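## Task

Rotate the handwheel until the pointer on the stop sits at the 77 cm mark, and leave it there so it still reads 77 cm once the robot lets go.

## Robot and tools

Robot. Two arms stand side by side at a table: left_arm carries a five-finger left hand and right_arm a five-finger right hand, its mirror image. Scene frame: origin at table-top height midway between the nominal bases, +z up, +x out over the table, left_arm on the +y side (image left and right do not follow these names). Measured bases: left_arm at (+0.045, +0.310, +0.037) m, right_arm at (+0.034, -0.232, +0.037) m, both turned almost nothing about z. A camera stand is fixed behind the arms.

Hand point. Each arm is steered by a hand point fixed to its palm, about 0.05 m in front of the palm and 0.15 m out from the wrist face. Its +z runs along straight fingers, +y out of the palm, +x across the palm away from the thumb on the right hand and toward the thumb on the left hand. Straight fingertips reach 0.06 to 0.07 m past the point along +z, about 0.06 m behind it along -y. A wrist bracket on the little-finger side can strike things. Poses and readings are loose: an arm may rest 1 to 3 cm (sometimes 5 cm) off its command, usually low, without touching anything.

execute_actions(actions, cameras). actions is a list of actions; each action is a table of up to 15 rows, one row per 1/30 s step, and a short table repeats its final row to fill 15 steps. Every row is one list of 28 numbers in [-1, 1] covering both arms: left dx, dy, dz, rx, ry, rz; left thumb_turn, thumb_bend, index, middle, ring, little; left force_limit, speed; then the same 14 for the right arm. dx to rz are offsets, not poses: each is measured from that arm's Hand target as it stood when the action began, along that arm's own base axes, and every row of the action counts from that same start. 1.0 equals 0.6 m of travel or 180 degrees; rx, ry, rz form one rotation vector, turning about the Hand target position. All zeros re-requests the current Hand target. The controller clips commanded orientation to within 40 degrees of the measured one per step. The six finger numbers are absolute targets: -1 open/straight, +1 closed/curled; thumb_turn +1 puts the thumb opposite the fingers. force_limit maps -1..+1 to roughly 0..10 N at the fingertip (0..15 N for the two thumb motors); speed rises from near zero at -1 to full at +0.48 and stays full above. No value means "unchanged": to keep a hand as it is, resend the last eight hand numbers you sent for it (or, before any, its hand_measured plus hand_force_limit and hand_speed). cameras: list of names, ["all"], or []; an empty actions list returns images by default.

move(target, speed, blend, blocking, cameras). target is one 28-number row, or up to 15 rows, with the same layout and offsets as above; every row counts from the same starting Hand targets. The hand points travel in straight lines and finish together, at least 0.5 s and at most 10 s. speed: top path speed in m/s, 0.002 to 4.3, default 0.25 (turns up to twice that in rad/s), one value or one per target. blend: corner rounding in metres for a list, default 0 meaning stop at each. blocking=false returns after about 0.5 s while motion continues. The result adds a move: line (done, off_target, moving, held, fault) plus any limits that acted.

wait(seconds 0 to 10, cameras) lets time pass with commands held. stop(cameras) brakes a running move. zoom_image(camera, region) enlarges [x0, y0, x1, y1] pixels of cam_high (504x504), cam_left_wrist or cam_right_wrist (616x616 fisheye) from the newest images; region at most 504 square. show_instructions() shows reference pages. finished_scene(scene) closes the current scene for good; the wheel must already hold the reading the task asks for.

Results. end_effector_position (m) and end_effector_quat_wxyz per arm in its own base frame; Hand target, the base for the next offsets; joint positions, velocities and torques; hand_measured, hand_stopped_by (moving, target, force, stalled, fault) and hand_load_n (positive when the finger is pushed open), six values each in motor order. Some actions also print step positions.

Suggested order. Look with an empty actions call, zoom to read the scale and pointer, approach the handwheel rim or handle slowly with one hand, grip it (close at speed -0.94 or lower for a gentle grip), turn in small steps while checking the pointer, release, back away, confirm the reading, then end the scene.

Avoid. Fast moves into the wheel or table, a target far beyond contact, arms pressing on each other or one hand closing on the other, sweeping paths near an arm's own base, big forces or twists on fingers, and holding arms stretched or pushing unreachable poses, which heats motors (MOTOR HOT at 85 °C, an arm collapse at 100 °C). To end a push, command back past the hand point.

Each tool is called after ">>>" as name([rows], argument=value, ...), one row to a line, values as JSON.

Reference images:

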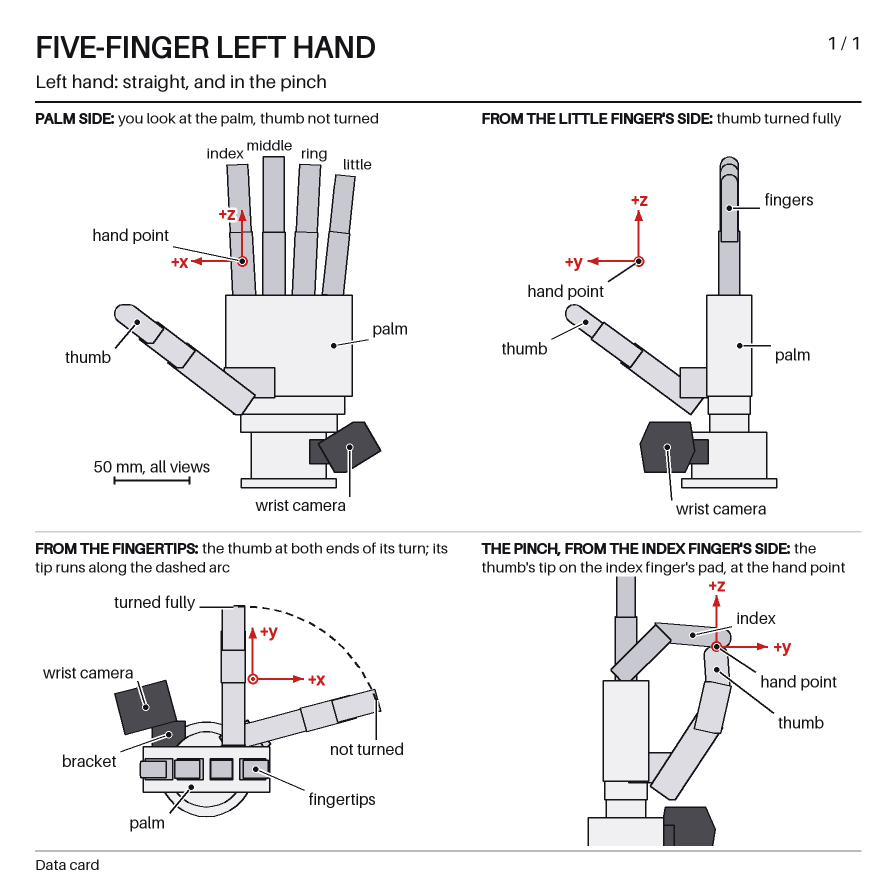

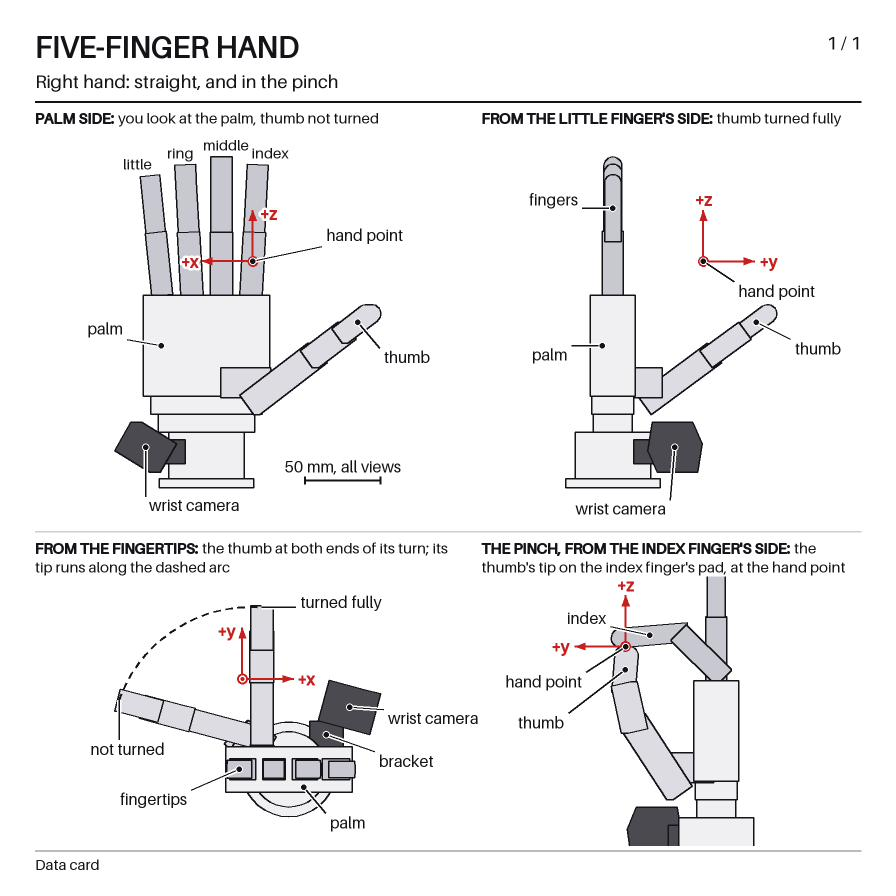

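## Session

>>> execute_actions(actions=[])

>>> zoom_image(camera="cam_high", region=[150, 230, 350, 400])

Scene clock: 0.00 s.
left_arm: end_effector_position=(+0.3804, -0.1614, +0.2527) hand_measured=(-1.000, -1.000, -1.000, -1.000, -1.000, -1.000) hand_load_n=(+0.0, +0.0, +0.0, +0.0, +0.0, +0.0) hand_stopped_by=(target, target, target, target, target, target) hand_force_limit=0.00 hand_speed=-0.80 end_effector_quat_wxyz=(+0.025, -0.145, +0.987, +0.068) | right_arm: end_effector_position=(+0.4369, +0.2930, +0.0749) hand_measured=(-1.000, -1.000, -1.000, -1.000, -1.000, -1.000) hand_load_n=(+0.0, +0.0, +0.0, +0.0, +0.0, +0.0) hand_stopped_by=(target, target, target, target, target, target) hand_force_limit=0.00 hand_speed=-0.80 end_effector_quat_wxyz=(-0.387, +0.861, -0.103, -0.313)
Joint positions: left_arm=[-0.511 1.611 1.63 -1.633 -0.137 0.765] | right_arm=[0.326 2.145 1.734 -1.538 -0.996 -1.214]
Joint velocities: within noise
Joint torques (N m): no reading
Heat: left arm: hottest shoulder 28 °C; right arm: hottest waist 28 °C.
Hand target: left_arm +0.3854, -0.1643, +0.2590; +0.033, -0.145, +0.987, +0.061 | right_arm +0.4443, +0.2956, +0.0834; -0.392, +0.864, -0.097, -0.302

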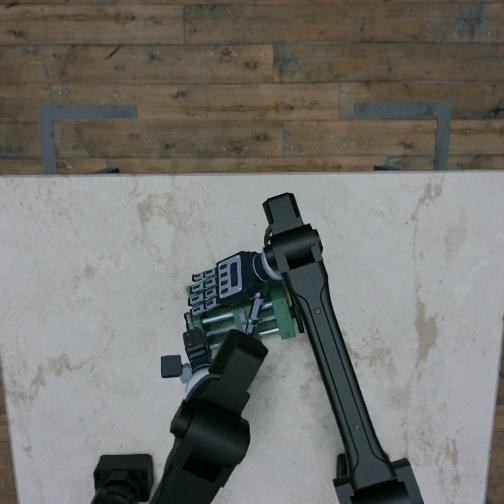

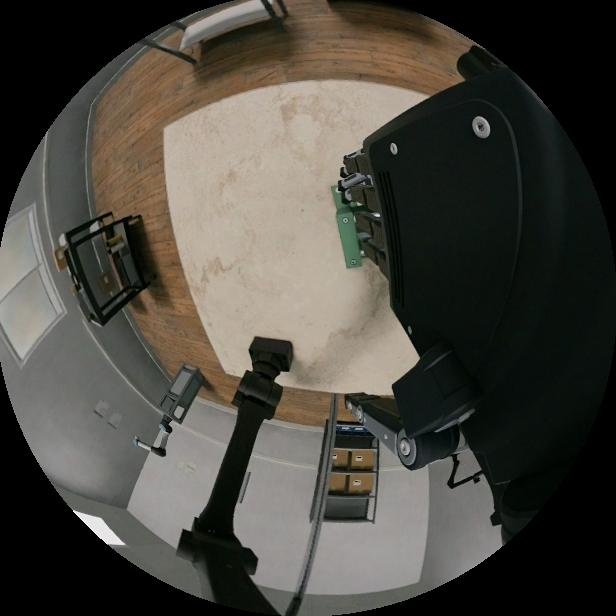

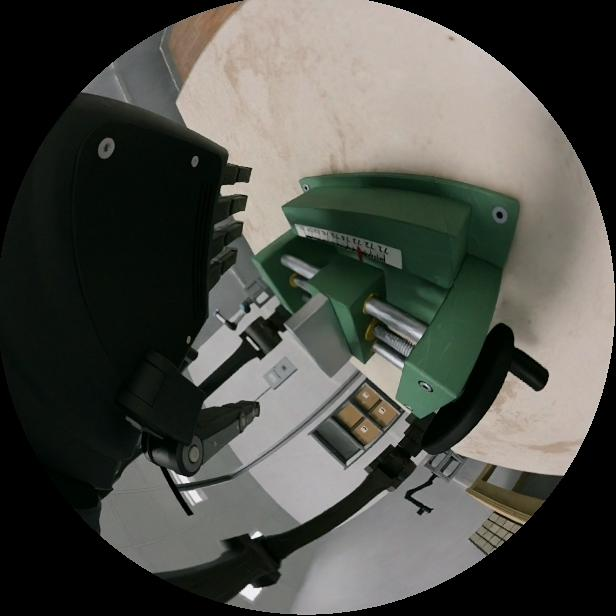

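Scaled by 2.520 from the camera's 504x504 image, which has a finer 720x720 frame.

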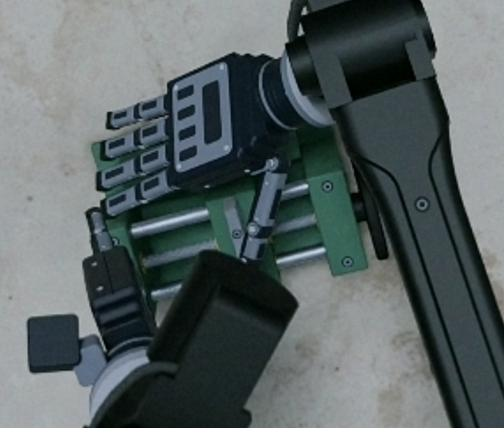

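>>> zoom_image(camera="cam_right_wrist", region=[285, 215, 415, 280])

>>> zoom_image(camera="cam_right_wrist", region=[380, 240, 590, 480])

Scaled by 3.877 from the camera's 616x616 image, which has a finer 880x880 frame.

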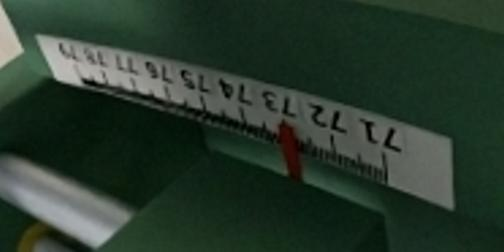

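Scaled by 2.100 from the camera's 616x616 image, which has a finer 880x880 frame.

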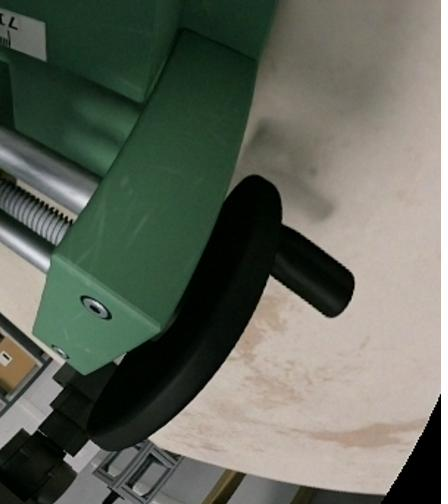

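>>> move([
  [0,0.2,0.08,0,0,0,-1,-1,-1,-1,-1,-1,0,-0.8,0,-0.2,0.15,0,0,0,-1,-1,-1,-1,-1,-1,0,-0.8],
  [-0.1,0.25,0.1,0,0,0,-1,-1,-1,-1,-1,-1,0,-0.8,-0.107,-0.459,0.144,-0.0133,-0.2698,-0.4686,1,-0.7,-0.5,-0.5,-1,-1,0,0.2],
], cameras=["cam_high","cam_right_wrist"], speed=[0.3,0.55], blend=[0.03,0])

>>> zoom_image(camera="cam_high", region=[170, 240, 370, 400])

>>> zoom_image(camera="cam_right_wrist", region=[240, 250, 480, 470])

Scene clock: 57.37 s.
left_arm: end_effector_position=(+0.3302, -0.0188, +0.3159) hand_measured=(-1.000, -1.000, -1.000, -1.000, -1.000, -1.000) hand_load_n=(+0.0, +0.0, +0.0, +0.0, +0.0, -0.5) hand_stopped_by=(target, target, target, target, target, target) hand_force_limit=0.00 hand_speed=-0.80 end_effector_quat_wxyz=(+0.065, -0.143, +0.986, +0.051) | right_arm: end_effector_position=(+0.3804, +0.0154, +0.1654) hand_measured=(+1.000, -0.700, -0.500, -0.500, -1.000, -1.000) hand_load_n=(+0.0, +0.0, +0.0, -0.5, +0.0, +0.0) hand_stopped_by=(target, target, target, target, target, target) hand_force_limit=0.00 hand_speed=0.20 end_effector_quat_wxyz=(-0.468, +0.631, -0.492, +0.375)
Joint positions: left_arm=[-0.249 1.295 1.472 -1.666 -0.144 1.039] | right_arm=[-0.232 0.797 0.4 0.083 -0.444 -0.152]
Joint torques (N m): left_arm=[0.26 -11.46 6.93 -0.1 -0.27 0.06] | right_arm=[1.08 -3.19 7.76 2.56 -0.1 0.2]
Heat: left arm: hottest elbow 34 °C; right arm: hottest elbow 31 °C.
Hand target: left_arm +0.3255, -0.0143, +0.3190; +0.033, -0.145, +0.987, +0.061 | right_arm +0.3800, +0.0203, +0.1697; -0.476, +0.628, -0.484, +0.381
Off the commanded pose: left_arm 0.007 m, 4 deg | right_arm 0.007 m, 1 deg.
joint sent to its limit (left arm) — joint 4 (wrist pitch), lower limit. The joint targets are off in orientation, not in position.
move: off_target (left_arm)
Images, in order (width x height): cam_high 504x504, cam_right_wrist 616x616.

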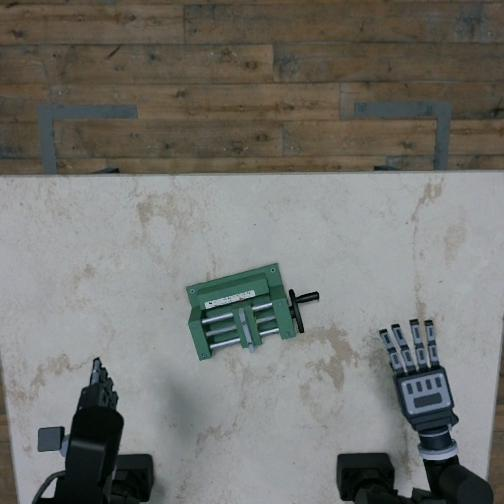

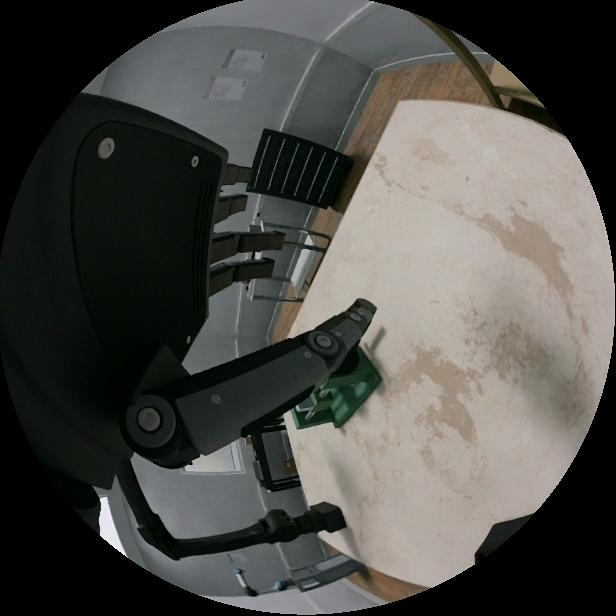

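Scaled by 2.520 from the camera's 504x504 image, which has a finer 720x720 frame.

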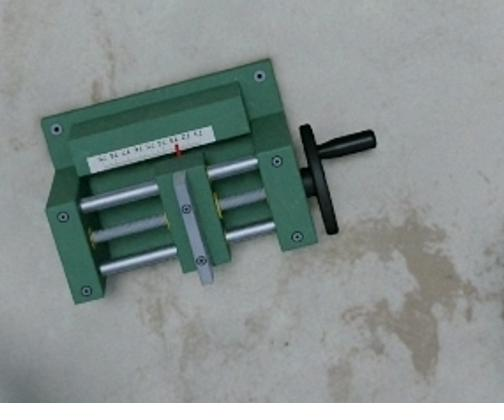

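Scaled by 2.100 from the camera's 616x616 image, which has a finer 880x880 frame.

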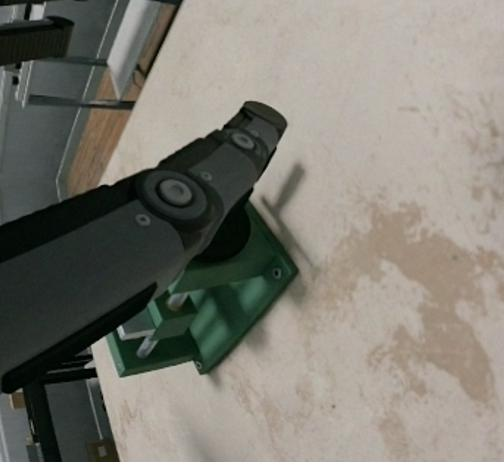

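>>> move([
  [0,0,0,0,0,0,-1,-1,-1,-1,-1,-1,0,-0.8,0.1367,0.221,-0.133,0,0,0,1,-0.7,-0.5,-0.5,-1,-1,0,0.2],
], cameras=["cam_high","cam_right_wrist"], speed=0.25)

>>> zoom_image(camera="cam_high", region=[265, 270, 365, 370])

>>> zoom_image(camera="cam_right_wrist", region=[180, 200, 480, 470])

Scene clock: 84.10 s.
left_arm: end_effector_position=(+0.3302, -0.0188, +0.3159) hand_measured=(-1.000, -1.000, -1.000, -1.000, -1.000, -1.000) hand_load_n=(+0.0, +0.0, +0.5, +0.0, +0.0, +0.0) hand_stopped_by=(target, target, target, target, target, target) hand_force_limit=0.00 hand_speed=-0.80 end_effector_quat_wxyz=(+0.065, -0.143, +0.986, +0.051) | right_arm: end_effector_position=(+0.4382, +0.1409, +0.0679) hand_measured=(+1.000, -0.700, -0.500, -0.500, -1.000, -1.000) hand_load_n=(+0.0, +0.0, +0.0, +0.0, +0.0, +0.0) hand_stopped_by=(target, target, target, target, target, target) hand_force_limit=0.00 hand_speed=0.20 end_effector_quat_wxyz=(-0.454, +0.642, -0.494, +0.370)
Joint positions: left_arm=[-0.249 1.295 1.472 -1.666 -0.144 1.039] | right_arm=[0.259 1.316 0.395 0.602 0.027 -0.02]
Joint torques (N m): left_arm=[0.5 -11.16 6.98 -0.09 -0.25 0.01] | right_arm=[1.08 -5.36 9.65 2.73 0.06 0.22]
Heat: left arm: hottest elbow 33 °C; right arm: hottest elbow 32 °C.
Hand target: left_arm +0.3255, -0.0143, +0.3190; +0.033, -0.145, +0.987, +0.061 | right_arm +0.4621, +0.1528, +0.0900; -0.476, +0.628, -0.484, +0.381
Off the commanded pose: left_arm 0.007 m, 4 deg | right_arm 0.035 m, 3 deg.
joint sent to its limit (left arm) — joint 4 (wrist pitch), lower limit. The joint targets are off in orientation, not in position.
move: off_target (left_arm, right_arm)
Images, in order (width x height): cam_high 504x504, cam_right_wrist 616x616.

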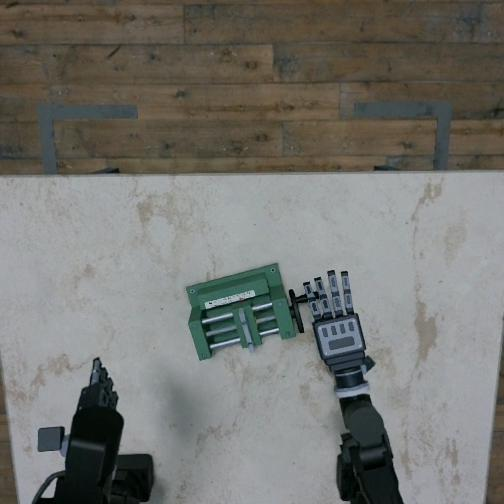

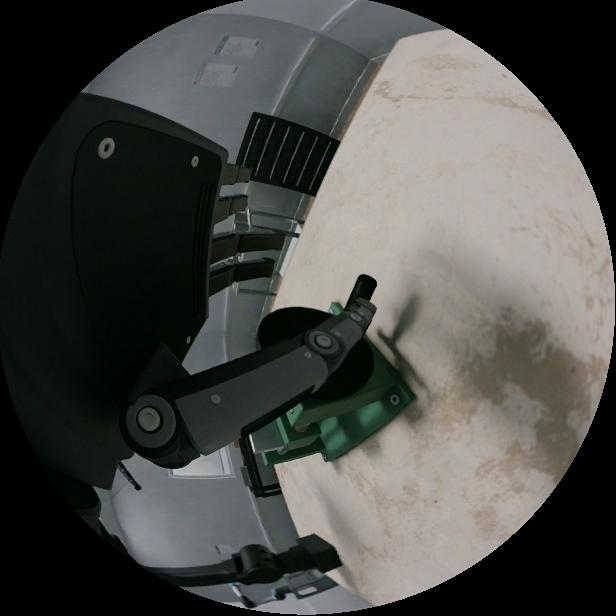

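Scaled by 5.040 from the camera's 504x504 image, which has a finer 720x720 frame.

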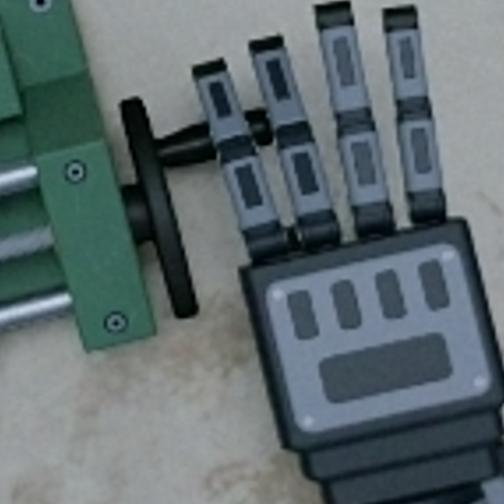

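Scaled by 1.680 from the camera's 616x616 image, which has a finer 880x880 frame.

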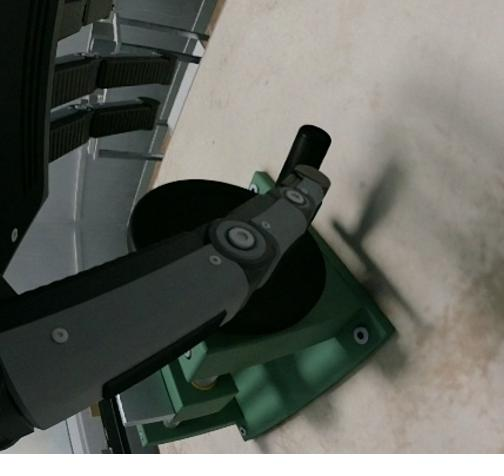

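>>> move([
  [0,0,0,0,0,0,-1,-1,-1,-1,-1,-1,0,-0.8,0.0,0,0.04,0,0,0,1,-0.7,-0.5,-0.5,-1,-1,0,0.2],
  [0,0,0,0,0,0,-1,-1,-1,-1,-1,-1,0,-0.8,0.02,0,0.02,0,0,0,1,-0.7,-0.5,-0.5,-1,-1,0,0.2],
  [0,0,0,0,0,0,-1,-1,-1,-1,-1,-1,0,-0.8,0.013,0,-0.095,0,0,0,1,-0.7,-0.5,-0.5,-1,-1,0,0.2],
], cameras=["cam_high","cam_right_wrist"], speed=[0.2,0.2,0.15], blend=[0.005,0.005,0])

>>> zoom_image(camera="cam_high", region=[265, 270, 365, 370])

>>> zoom_image(camera="cam_right_wrist", region=[180, 200, 480, 470])

Scene clock: 110.47 s.
left_arm: end_effector_position=(+0.3302, -0.0188, +0.3159) hand_measured=(-1.000, -1.000, -1.000, -1.000, -1.000, -1.000) hand_load_n=(+0.0, +0.0, +0.0, +0.0, +0.0, +0.0) hand_stopped_by=(target, target, target, target, target, target) hand_force_limit=0.00 hand_speed=-0.80 end_effector_quat_wxyz=(+0.065, -0.143, +0.986, +0.051) | right_arm: end_effector_position=(+0.4652, +0.1482, +0.0280) hand_measured=(+1.000, -0.700, -0.500, -0.500, -1.000, -1.000) hand_load_n=(+0.0, +2.0, +0.0, +0.0, +0.0, +0.0) hand_stopped_by=(target, target, target, target, target, target) hand_force_limit=0.00 hand_speed=0.20 end_effector_quat_wxyz=(-0.464, +0.635, -0.489, +0.378)
Joint positions: left_arm=[-0.249 1.295 1.472 -1.666 -0.144 1.039] | right_arm=[0.259 1.564 0.424 0.852 0.026 -0.019]
Joint torques (N m): left_arm=[0.09 -11.46 6.98 -0.08 -0.24 0.06] | right_arm=[0.5 -7.94 5.18 3.07 -0.12 0.2]
Heat: left arm: hottest elbow 32 °C; right arm: hottest elbow 35 °C.
Hand target: left_arm +0.3255, -0.0143, +0.3190; +0.033, -0.145, +0.987, +0.061 | right_arm +0.4698, +0.1528, +0.0329; -0.476, +0.628, -0.485, +0.381
Off the commanded pose: left_arm 0.007 m, 4 deg | right_arm 0.008 m, 2 deg.
joint sent to its limit (left arm) — joint 4 (wrist pitch), lower limit. The joint targets are off in orientation, not in position.
move: off_target (left_arm)
Images, in order (width x height): cam_high 504x504, cam_right_wrist 616x616.

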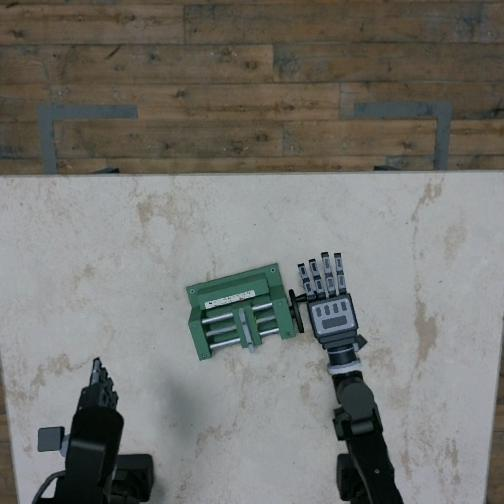

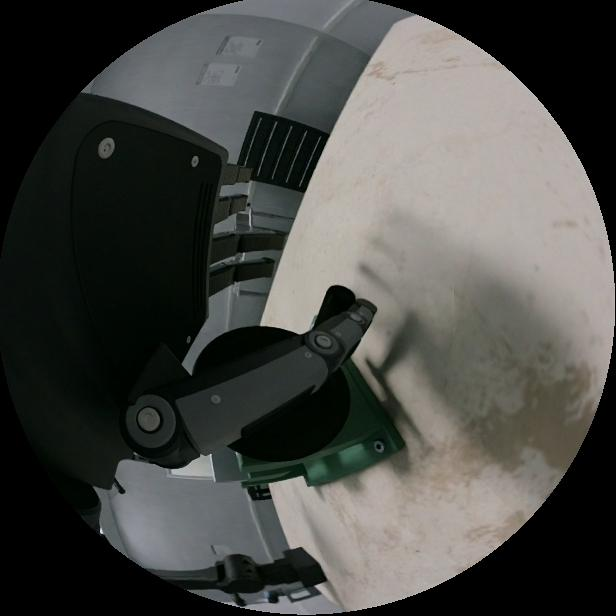

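Scaled by 5.040 from the camera's 504x504 image, which has a finer 720x720 frame.

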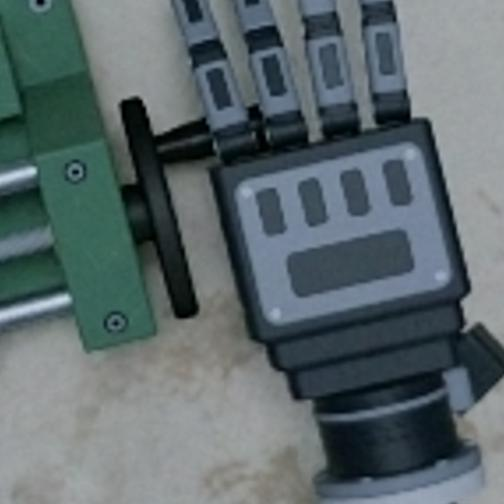

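Scaled by 1.680 from the camera's 616x616 image, which has a finer 880x880 frame.

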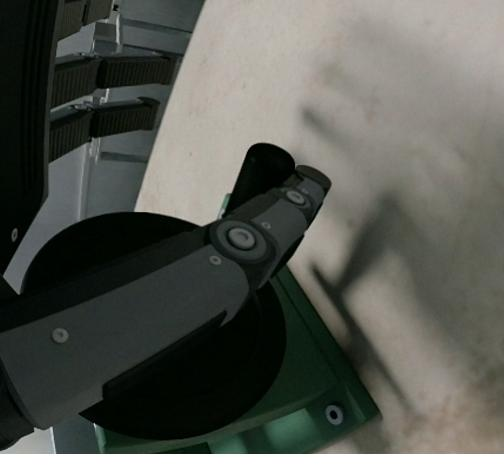

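>>> move([
  [0,0,0,0,0,0,-1,-1,-1,-1,-1,-1,0,-0.8,-0.032,0,-0.022,0,0,0,1,-0.7,-0.4,-0.4,-1,-1,0,0.2],
  [0,0,0,0,0,0,-1,-1,-1,-1,-1,-1,0,-0.8,-0.032,0,-0.022,0,0,0,1,-0.25,0.3,0.3,-1,-1,0,-0.3],
], cameras=["cam_high","cam_right_wrist"], speed=0.15)

>>> zoom_image(camera="cam_right_wrist", region=[180, 200, 480, 470])

>>> zoom_image(camera="cam_high", region=[265, 270, 365, 370])

Scene clock: 178.30 s.
left_arm: end_effector_position=(+0.3302, -0.0188, +0.3159) hand_measured=(-1.000, -1.000, -1.000, -1.000, -1.000, -1.000) hand_load_n=(+0.0, +0.0, +0.0, +0.0, +0.0, +0.0) hand_stopped_by=(target, target, target, target, target, target) hand_force_limit=0.00 hand_speed=-0.80 end_effector_quat_wxyz=(+0.065, -0.143, +0.986, +0.051) | right_arm: end_effector_position=(+0.4527, +0.1470, +0.0213) hand_measured=(+1.000, -0.412, +0.222, +0.166, -1.000, -1.000) hand_load_n=(-0.5, +19.5, +16.5, +0.5, +0.0, +0.0) hand_stopped_by=(target, force, force, force, target, target) hand_force_limit=0.00 hand_speed=-0.30 end_effector_quat_wxyz=(-0.471, +0.627, -0.488, +0.383)
Joint positions: left_arm=[-0.249 1.295 1.472 -1.666 -0.144 1.039] | right_arm=[0.268 1.588 0.379 0.942 0.04 -0.011]
Joint torques (N m): left_arm=[0.03 -11.28 7.06 -0.1 -0.22 0.02] | right_arm=[1.2 -7.36 4.08 2.66 -0.03 0.15]
Heat: left arm: hottest elbow 32 °C; right arm: hottest elbow 31 °C.
Hand target: left_arm +0.3255, -0.0143, +0.3190; +0.033, -0.145, +0.987, +0.061 | right_arm +0.4506, +0.1527, +0.0197; -0.476, +0.628, -0.484, +0.381
Off the commanded pose: left_arm 0.007 m, 4 deg | right_arm 0.006 m, 1 deg.
joint sent to its limit (left arm) — joint 4 (wrist pitch), lower limit. The joint targets are off in orientation, not in position.
move: off_target (left_arm)
Images, in order (width x height): cam_high 504x504, cam_right_wrist 616x616.

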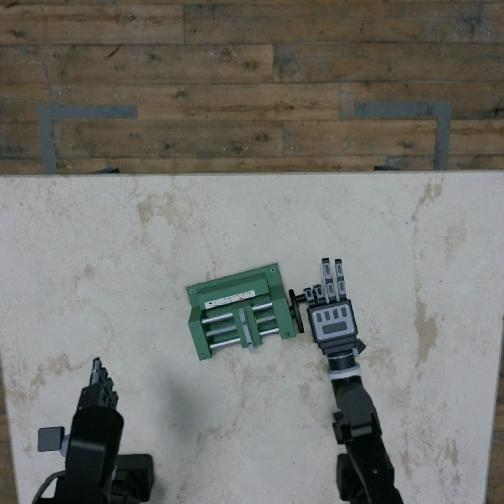

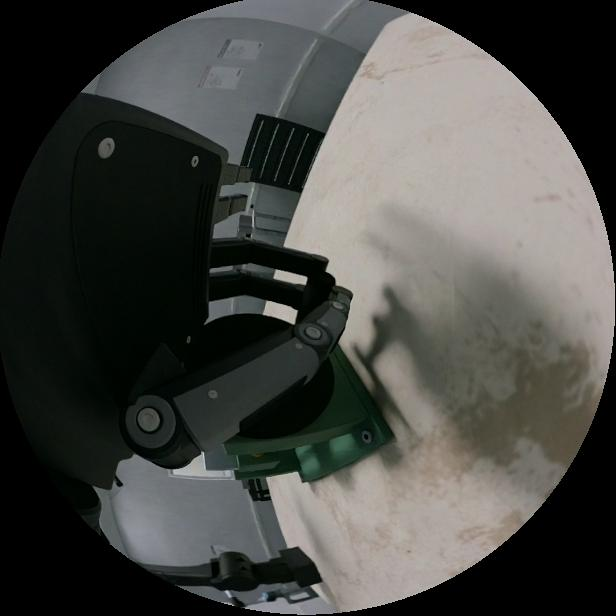

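Scaled by 1.680 from the camera's 616x616 image, which has a finer 880x880 frame.

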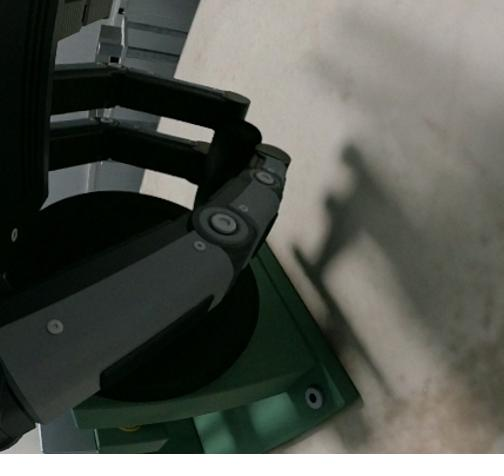

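Scaled by 5.040 from the camera's 504x504 image, which has a finer 720x720 frame.

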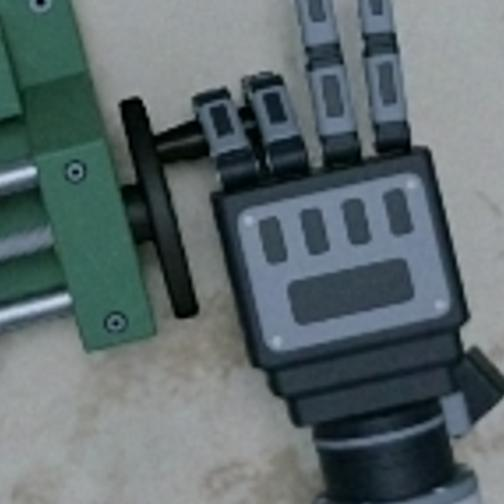

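>>> move([
  [0,0,0,0,0,0,-1,-1,-1,-1,-1,-1,0,-0.8,0.005,0.001,0.003,0,0,0,1,-0.43,0.185,0.15,-1,-1,0,-0.3],
  [0,0,0,0,0,0,-1,-1,-1,-1,-1,-1,0,-0.8,0.026,0.006,0.014,0,0,0,1,-0.43,0.185,0.15,-1,-1,0,-0.3],
  [0,0,0,0,0,0,-1,-1,-1,-1,-1,-1,0,-0.8,0.034,0.008,0.044,0,0,0,1,-0.43,0.185,0.15,-1,-1,0,-0.3],
  [0,0,0,0,0,0,-1,-1,-1,-1,-1,-1,0,-0.8,0.026,0.006,0.074,0,0,0,1,-0.43,0.185,0.15,-1,-1,0,-0.3],
  [0,0,0,0,0,0,-1,-1,-1,-1,-1,-1,0,-0.8,0.005,0.001,0.096,0,0,0,1,-0.43,0.185,0.15,-1,-1,0,-0.3],
  [0,0,0,0,0,0,-1,-1,-1,-1,-1,-1,0,-0.8,-0.0243,-0.006,0.104,0,0,0,1,-0.43,0.185,0.15,-1,-1,0,-0.3],
  [0,0,0,0,0,0,-1,-1,-1,-1,-1,-1,0,-0.8,-0.0535,-0.013,0.096,0,0,0,1,-0.43,0.185,0.15,-1,-1,0,-0.3],
], cameras=["cam_high","cam_right_wrist"], speed=0.1, blend=[0,0.008,0.008,0.008,0.008,0.008,0])

>>> zoom_image(camera="cam_right_wrist", region=[180, 200, 480, 470])

>>> zoom_image(camera="cam_high", region=[265, 270, 365, 370])

>>> zoom_image(camera="cam_high", region=[200, 282, 260, 312])

Scene clock: 207.23 s.
left_arm: end_effector_position=(+0.3302, -0.0188, +0.3159) hand_measured=(-1.000, -1.000, -1.000, -1.000, -1.000, -1.000) hand_load_n=(+0.0, +0.0, +0.0, +0.0, +0.0, +0.0) hand_stopped_by=(target, target, target, target, target, target) hand_force_limit=0.00 hand_speed=-0.80 end_effector_quat_wxyz=(+0.065, -0.143, +0.986, +0.051) | right_arm: end_effector_position=(+0.4238, +0.1408, +0.0754) hand_measured=(+1.000, -0.430, +0.184, +0.150, -1.000, -1.000) hand_load_n=(+0.0, +0.0, +0.0, +0.0, +0.0, +0.0) hand_stopped_by=(target, target, target, target, target, target) hand_force_limit=0.00 hand_speed=-0.30 end_effector_quat_wxyz=(-0.473, +0.626, -0.486, +0.384)
Joint positions: left_arm=[-0.249 1.295 1.472 -1.666 -0.144 1.039] | right_arm=[0.272 1.277 0.334 0.682 0.042 -0.01]
Joint torques (N m): left_arm=[0.56 -11.34 7.05 -0.17 -0.25 0.03] | right_arm=[1.2 -7.3 5.49 1.47 0.05 0.16]
Heat: left arm: hottest elbow 33 °C; right arm: hottest elbow 30 °C.
Hand target: left_arm +0.3255, -0.0143, +0.3190; +0.033, -0.145, +0.987, +0.061 | right_arm +0.4185, +0.1449, +0.0772; -0.475, +0.628, -0.485, +0.381
Off the commanded pose: left_arm 0.007 m, 4 deg | right_arm 0.007 m, 1 deg.
joint sent to its limit (left arm) — joint 4 (wrist pitch), lower limit. The joint targets are off in orientation, not in position.
move: off_target (left_arm); blend cut to 0.0073 m at target 2
Images, in order (width x height): cam_high 504x504, cam_right_wrist 616x616.

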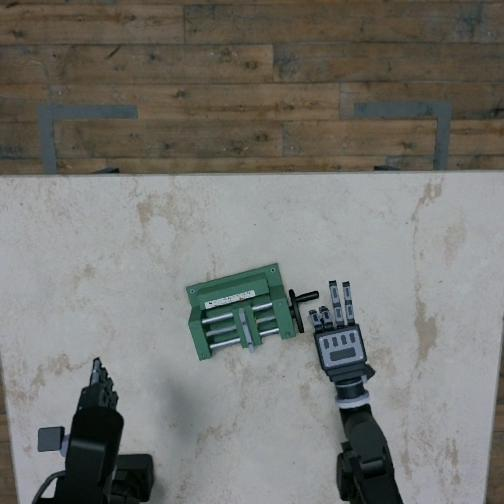

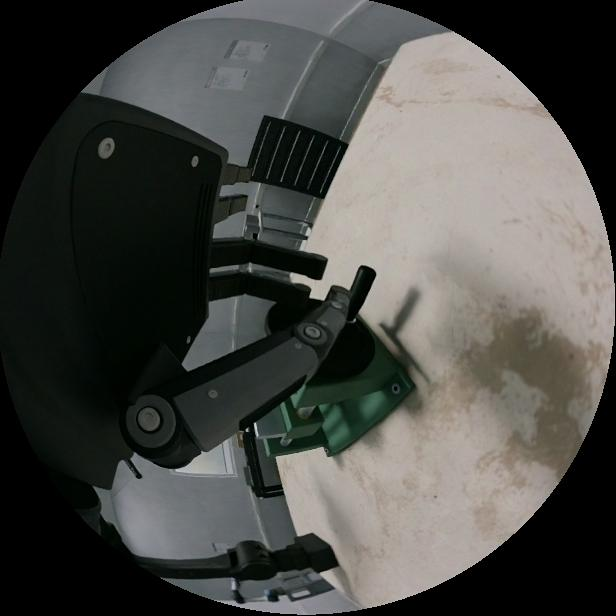

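Scaled by 1.680 from the camera's 616x616 image, which has a finer 880x880 frame.

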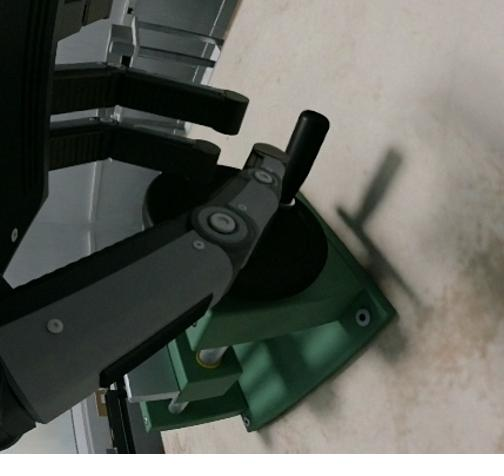

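Scaled by 5.040 from the camera's 504x504 image, which has a finer 720x720 frame.

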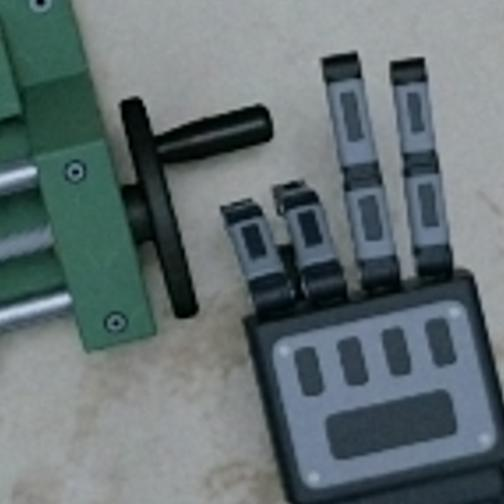

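Scaled by 8.400 from the camera's 504x504 image, which has a finer 720x720 frame.

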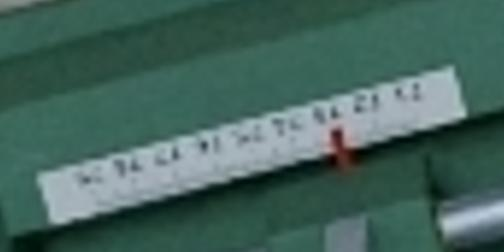

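>>> move([
  [0,0,0,0,0,0,-1,-1,-1,-1,-1,-1,0,-0.8,0.0525,-0.1,-0.028,0,0,0,1,0.6,-0.6,-0.6,-1,-1,0,0.3],
  [0,0,0,0,0,0,-1,-1,-1,-1,-1,-1,0,-0.8,0.114,-0.095,-0.175,0,0,0,1,0.6,-0.6,-0.6,-1,-1,0,0.3],
], cameras=["cam_high","cam_right_wrist"], speed=0.2, blend=[0.01,0])

>>> zoom_image(camera="cam_right_wrist", region=[180, 200, 480, 470])

>>> zoom_image(camera="cam_high", region=[265, 270, 365, 370])

Scene clock: 268.57 s.
left_arm: end_effector_position=(+0.3302, -0.0188, +0.3159) hand_measured=(-1.000, -1.000, -1.000, -1.000, -1.000, -1.000) hand_load_n=(+0.5, +0.0, +0.0, +0.0, +0.0, +0.0) hand_stopped_by=(target, target, target, target, target, target) hand_force_limit=0.00 hand_speed=-0.80 end_effector_quat_wxyz=(+0.065, -0.143, +0.986, +0.051) | right_arm: end_effector_position=(+0.4713, +0.0919, -0.0329) hand_measured=(+1.000, +0.600, -0.600, -0.600, -1.000, -1.000) hand_load_n=(+0.0, +0.5, +0.0, +0.0, +0.0, +0.0) hand_stopped_by=(target, target, target, target, target, target) hand_force_limit=0.00 hand_speed=0.30 end_effector_quat_wxyz=(-0.469, +0.635, -0.491, +0.368)
Joint positions: left_arm=[-0.249 1.295 1.472 -1.666 -0.144 1.039] | right_arm=[0.069 1.825 0.419 1.109 -0.17 -0.06]
Joint torques (N m): left_arm=[0.26 -11.46 7.01 -0.03 -0.26 0.05] | right_arm=[-0.91 -8.59 4.93 2.71 -0.27 0.07]
Heat: left arm: hottest elbow 33 °C; right arm: hottest elbow 31 °C.
Hand target: left_arm +0.3255, -0.0143, +0.3190; +0.033, -0.145, +0.987, +0.061 | right_arm +0.4870, +0.0881, -0.0275; -0.476, +0.628, -0.484, +0.381
Off the commanded pose: left_arm 0.007 m, 4 deg | right_arm 0.017 m, 2 deg.
joint sent to its limit (left arm) — joint 4 (wrist pitch), lower limit. The joint targets are off in orientation, not in position.
move: off_target (left_arm, right_arm)
Images, in order (width x height): cam_high 504x504, cam_right_wrist 616x616.

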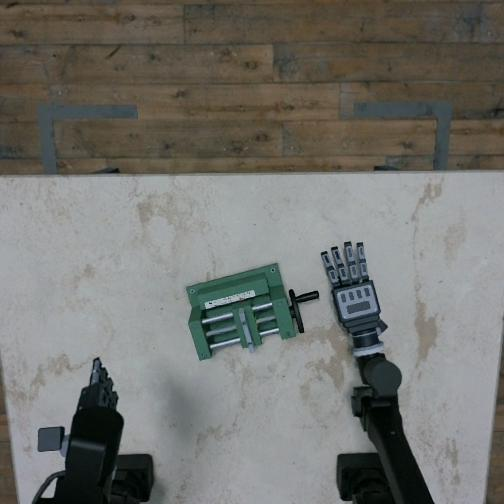

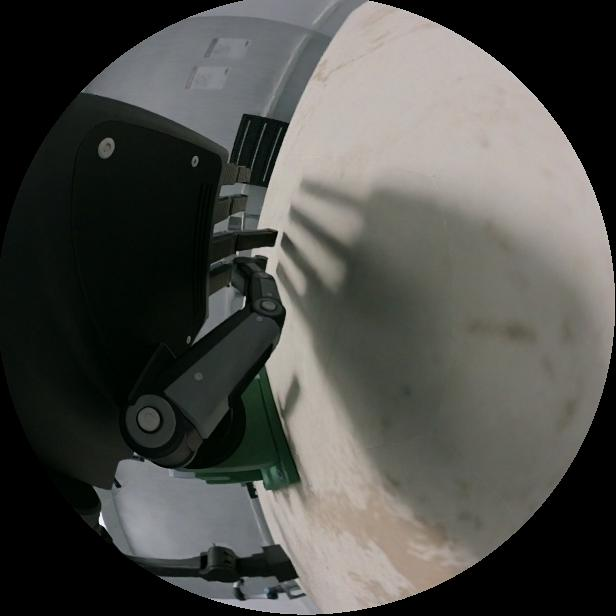

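Scaled by 1.680 from the camera's 616x616 image, which has a finer 880x880 frame.

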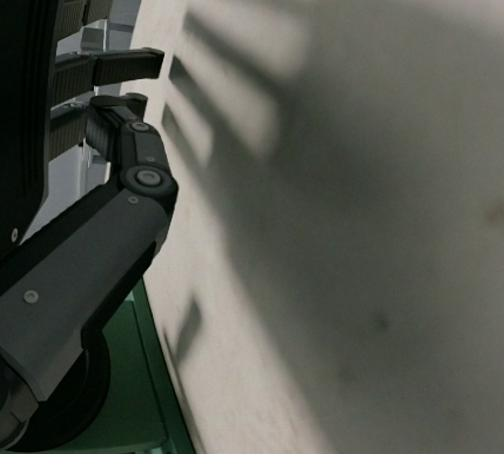

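Scaled by 5.040 from the camera's 504x504 image, which has a finer 720x720 frame.

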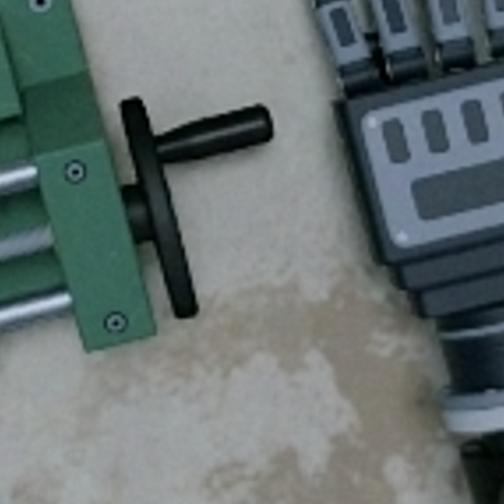

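>>> move([
  [0,0,0,0,0,0,-1,-1,-1,-1,-1,-1,0,-0.8,0.025,0.004,0.012,0,0,0,1,0.6,-0.6,-0.6,-1,-1,0,0.3],
  [0,0,0,0,0,0,-1,-1,-1,-1,-1,-1,0,-0.8,-0.012,0.107,0.009,0,0,0,1,0.6,-0.6,-0.6,-1,-1,0,0.3],
], cameras=["cam_high","cam_right_wrist"], speed=[0.15,0.1])

>>> zoom_image(camera="cam_right_wrist", region=[180, 200, 480, 470])

>>> zoom_image(camera="cam_high", region=[265, 270, 365, 370])

Scene clock: 319.00 s.
left_arm: end_effector_position=(+0.3302, -0.0188, +0.3159) hand_measured=(-1.000, -1.000, -1.000, -1.000, -1.000, -1.000) hand_load_n=(+0.0, +0.0, +0.0, +0.0, +0.0, +0.0) hand_stopped_by=(target, target, target, target, target, target) hand_force_limit=0.00 hand_speed=-0.80 end_effector_quat_wxyz=(+0.065, -0.143, +0.986, +0.051) | right_arm: end_effector_position=(+0.4826, +0.1356, -0.0283) hand_measured=(+1.000, +0.600, -0.600, -0.600, -1.000, -1.000) hand_load_n=(-1.0, +0.5, +0.0, +0.0, +0.0, +0.0) hand_stopped_by=(target, target, target, target, target, target) hand_force_limit=0.00 hand_speed=0.30 end_effector_quat_wxyz=(-0.458, +0.630, -0.492, +0.388)
Joint positions: left_arm=[-0.249 1.295 1.472 -1.666 -0.144 1.039] | right_arm=[0.225 1.826 0.457 1.086 0.02 -0.035]
Joint torques (N m): left_arm=[0.38 -11.58 7.01 -0.12 -0.26 0.07] | right_arm=[2.49 -10.58 3 2.73 -0.28 0.32]
Heat: left arm: hottest elbow 33 °C; right arm: hottest elbow 30 °C.
Hand target: left_arm +0.3255, -0.0143, +0.3190; +0.033, -0.145, +0.987, +0.061 | right_arm +0.4797, +0.1522, -0.0223; -0.475, +0.628, -0.484, +0.381
Off the commanded pose: left_arm 0.007 m, 4 deg | right_arm 0.018 m, 2 deg.
joint sent to its limit (left arm) — joint 4 (wrist pitch), lower limit. The joint targets are off in orientation, not in position.
move: off_target (left_arm, right_arm)
Images, in order (width x height): cam_high 504x504, cam_right_wrist 616x616.

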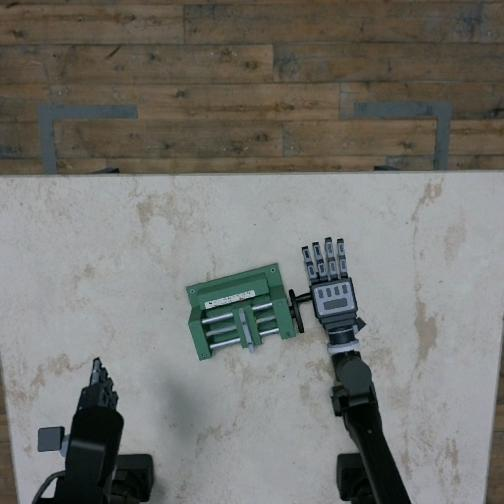

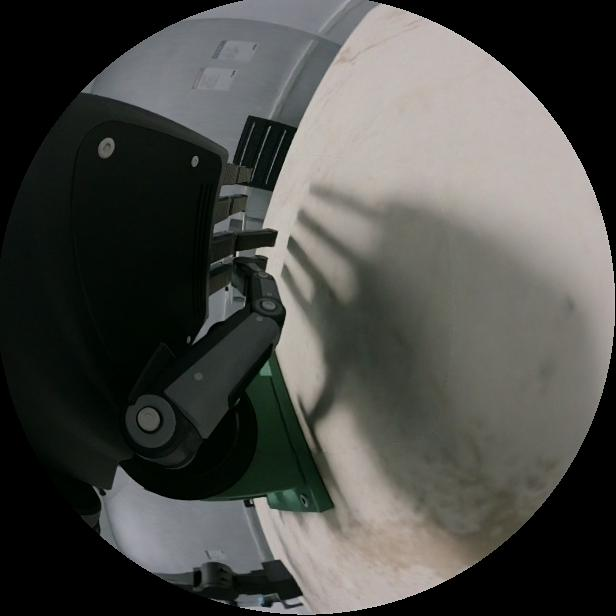

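Scaled by 1.680 from the camera's 616x616 image, which has a finer 880x880 frame.

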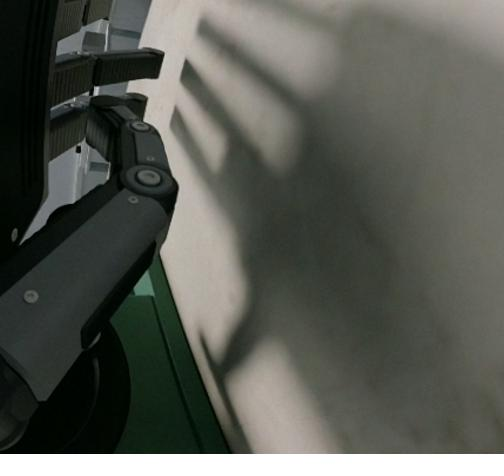

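Scaled by 5.040 from the camera's 504x504 image, which has a finer 720x720 frame.

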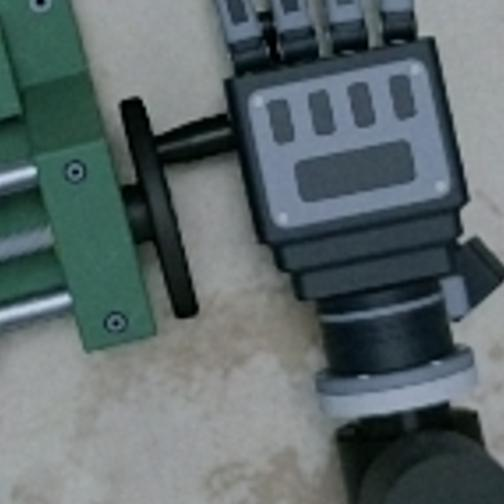

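>>> move([
  [0,0,0,0,0,0,-1,-1,-1,-1,-1,-1,0,-0.8,-0.02,0.015,0,0,0,0,1,0.6,-0.6,-0.6,-1,-1,0,0.3],
], cameras=["cam_high","cam_right_wrist"], speed=[0.1])

>>> zoom_image(camera="cam_right_wrist", region=[180, 200, 480, 470])

>>> zoom_image(camera="cam_high", region=[265, 270, 365, 370])

Scene clock: 334.63 s.
left_arm: end_effector_position=(+0.3302, -0.0188, +0.3159) hand_measured=(-1.000, -1.000, -1.000, -1.000, -1.000, -1.000) hand_load_n=(+0.0, +0.0, +0.0, +0.0, +0.0, +0.0) hand_stopped_by=(target, target, target, target, target, target) hand_force_limit=0.00 hand_speed=-0.80 end_effector_quat_wxyz=(+0.065, -0.143, +0.986, +0.051) | right_arm: end_effector_position=(+0.4690, +0.1568, -0.0296) hand_measured=(+1.000, +0.600, -0.600, -0.600, -1.000, -1.000) hand_load_n=(+0.0, +0.5, +0.0, +0.0, +0.0, +0.0) hand_stopped_by=(target, target, target, target, target, target) hand_force_limit=0.00 hand_speed=0.30 end_effector_quat_wxyz=(-0.465, +0.635, -0.487, +0.379)
Joint positions: left_arm=[-0.249 1.295 1.472 -1.666 -0.144 1.039] | right_arm=[0.282 1.826 0.437 1.104 0.047 -0.015]
Joint torques (N m): left_arm=[0.15 -11.58 7.01 -0.08 -0.23 0.04] | right_arm=[0.97 -11.05 2.55 2.67 0.06 0.22]
Heat: left arm: hottest elbow 33 °C; right arm: hottest elbow 30 °C.
Hand target: left_arm +0.3255, -0.0143, +0.3190; +0.033, -0.145, +0.987, +0.061 | right_arm +0.4679, +0.1612, -0.0222; -0.476, +0.628, -0.484, +0.381
Off the commanded pose: left_arm 0.007 m, 4 deg | right_arm 0.009 m, 1 deg.
joint sent to its limit (left arm) — joint 4 (wrist pitch), lower limit. The joint targets are off in orientation, not in position.
move: off_target (left_arm)
Images, in order (width x height): cam_high 504x504, cam_right_wrist 616x616.

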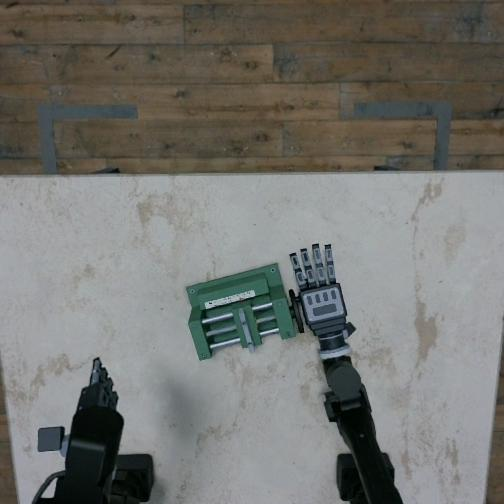

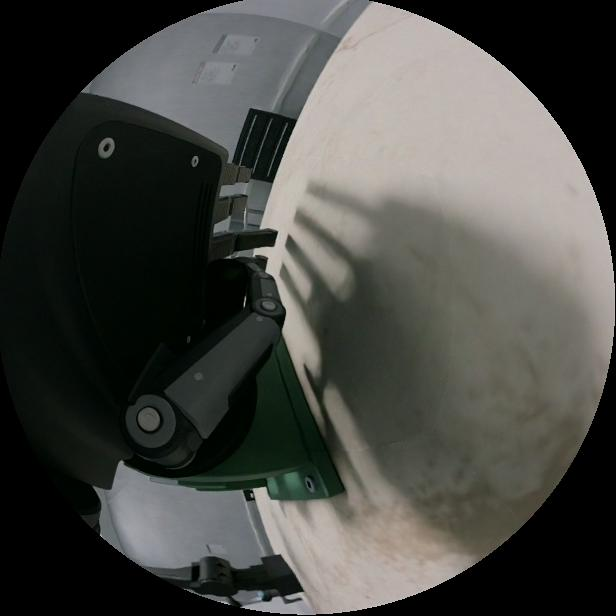

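Scaled by 1.680 from the camera's 616x616 image, which has a finer 880x880 frame.

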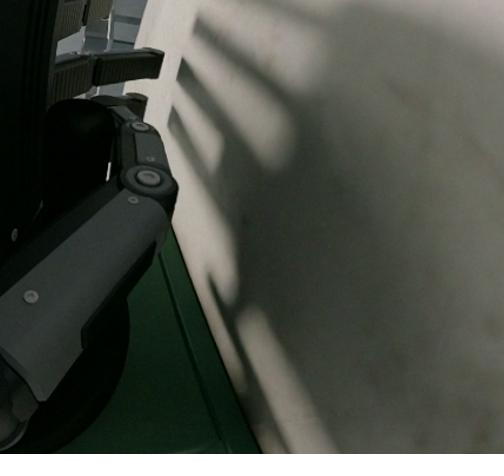

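Scaled by 5.040 from the camera's 504x504 image, which has a finer 720x720 frame.

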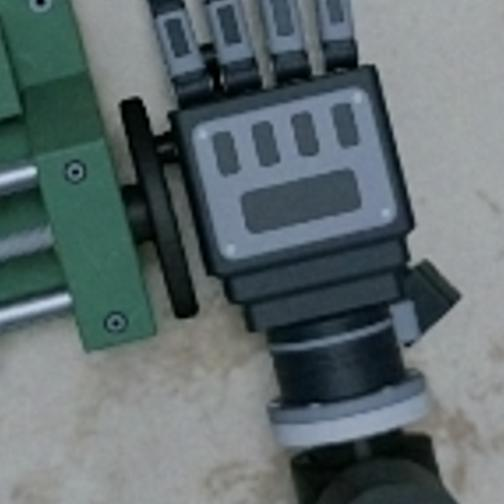

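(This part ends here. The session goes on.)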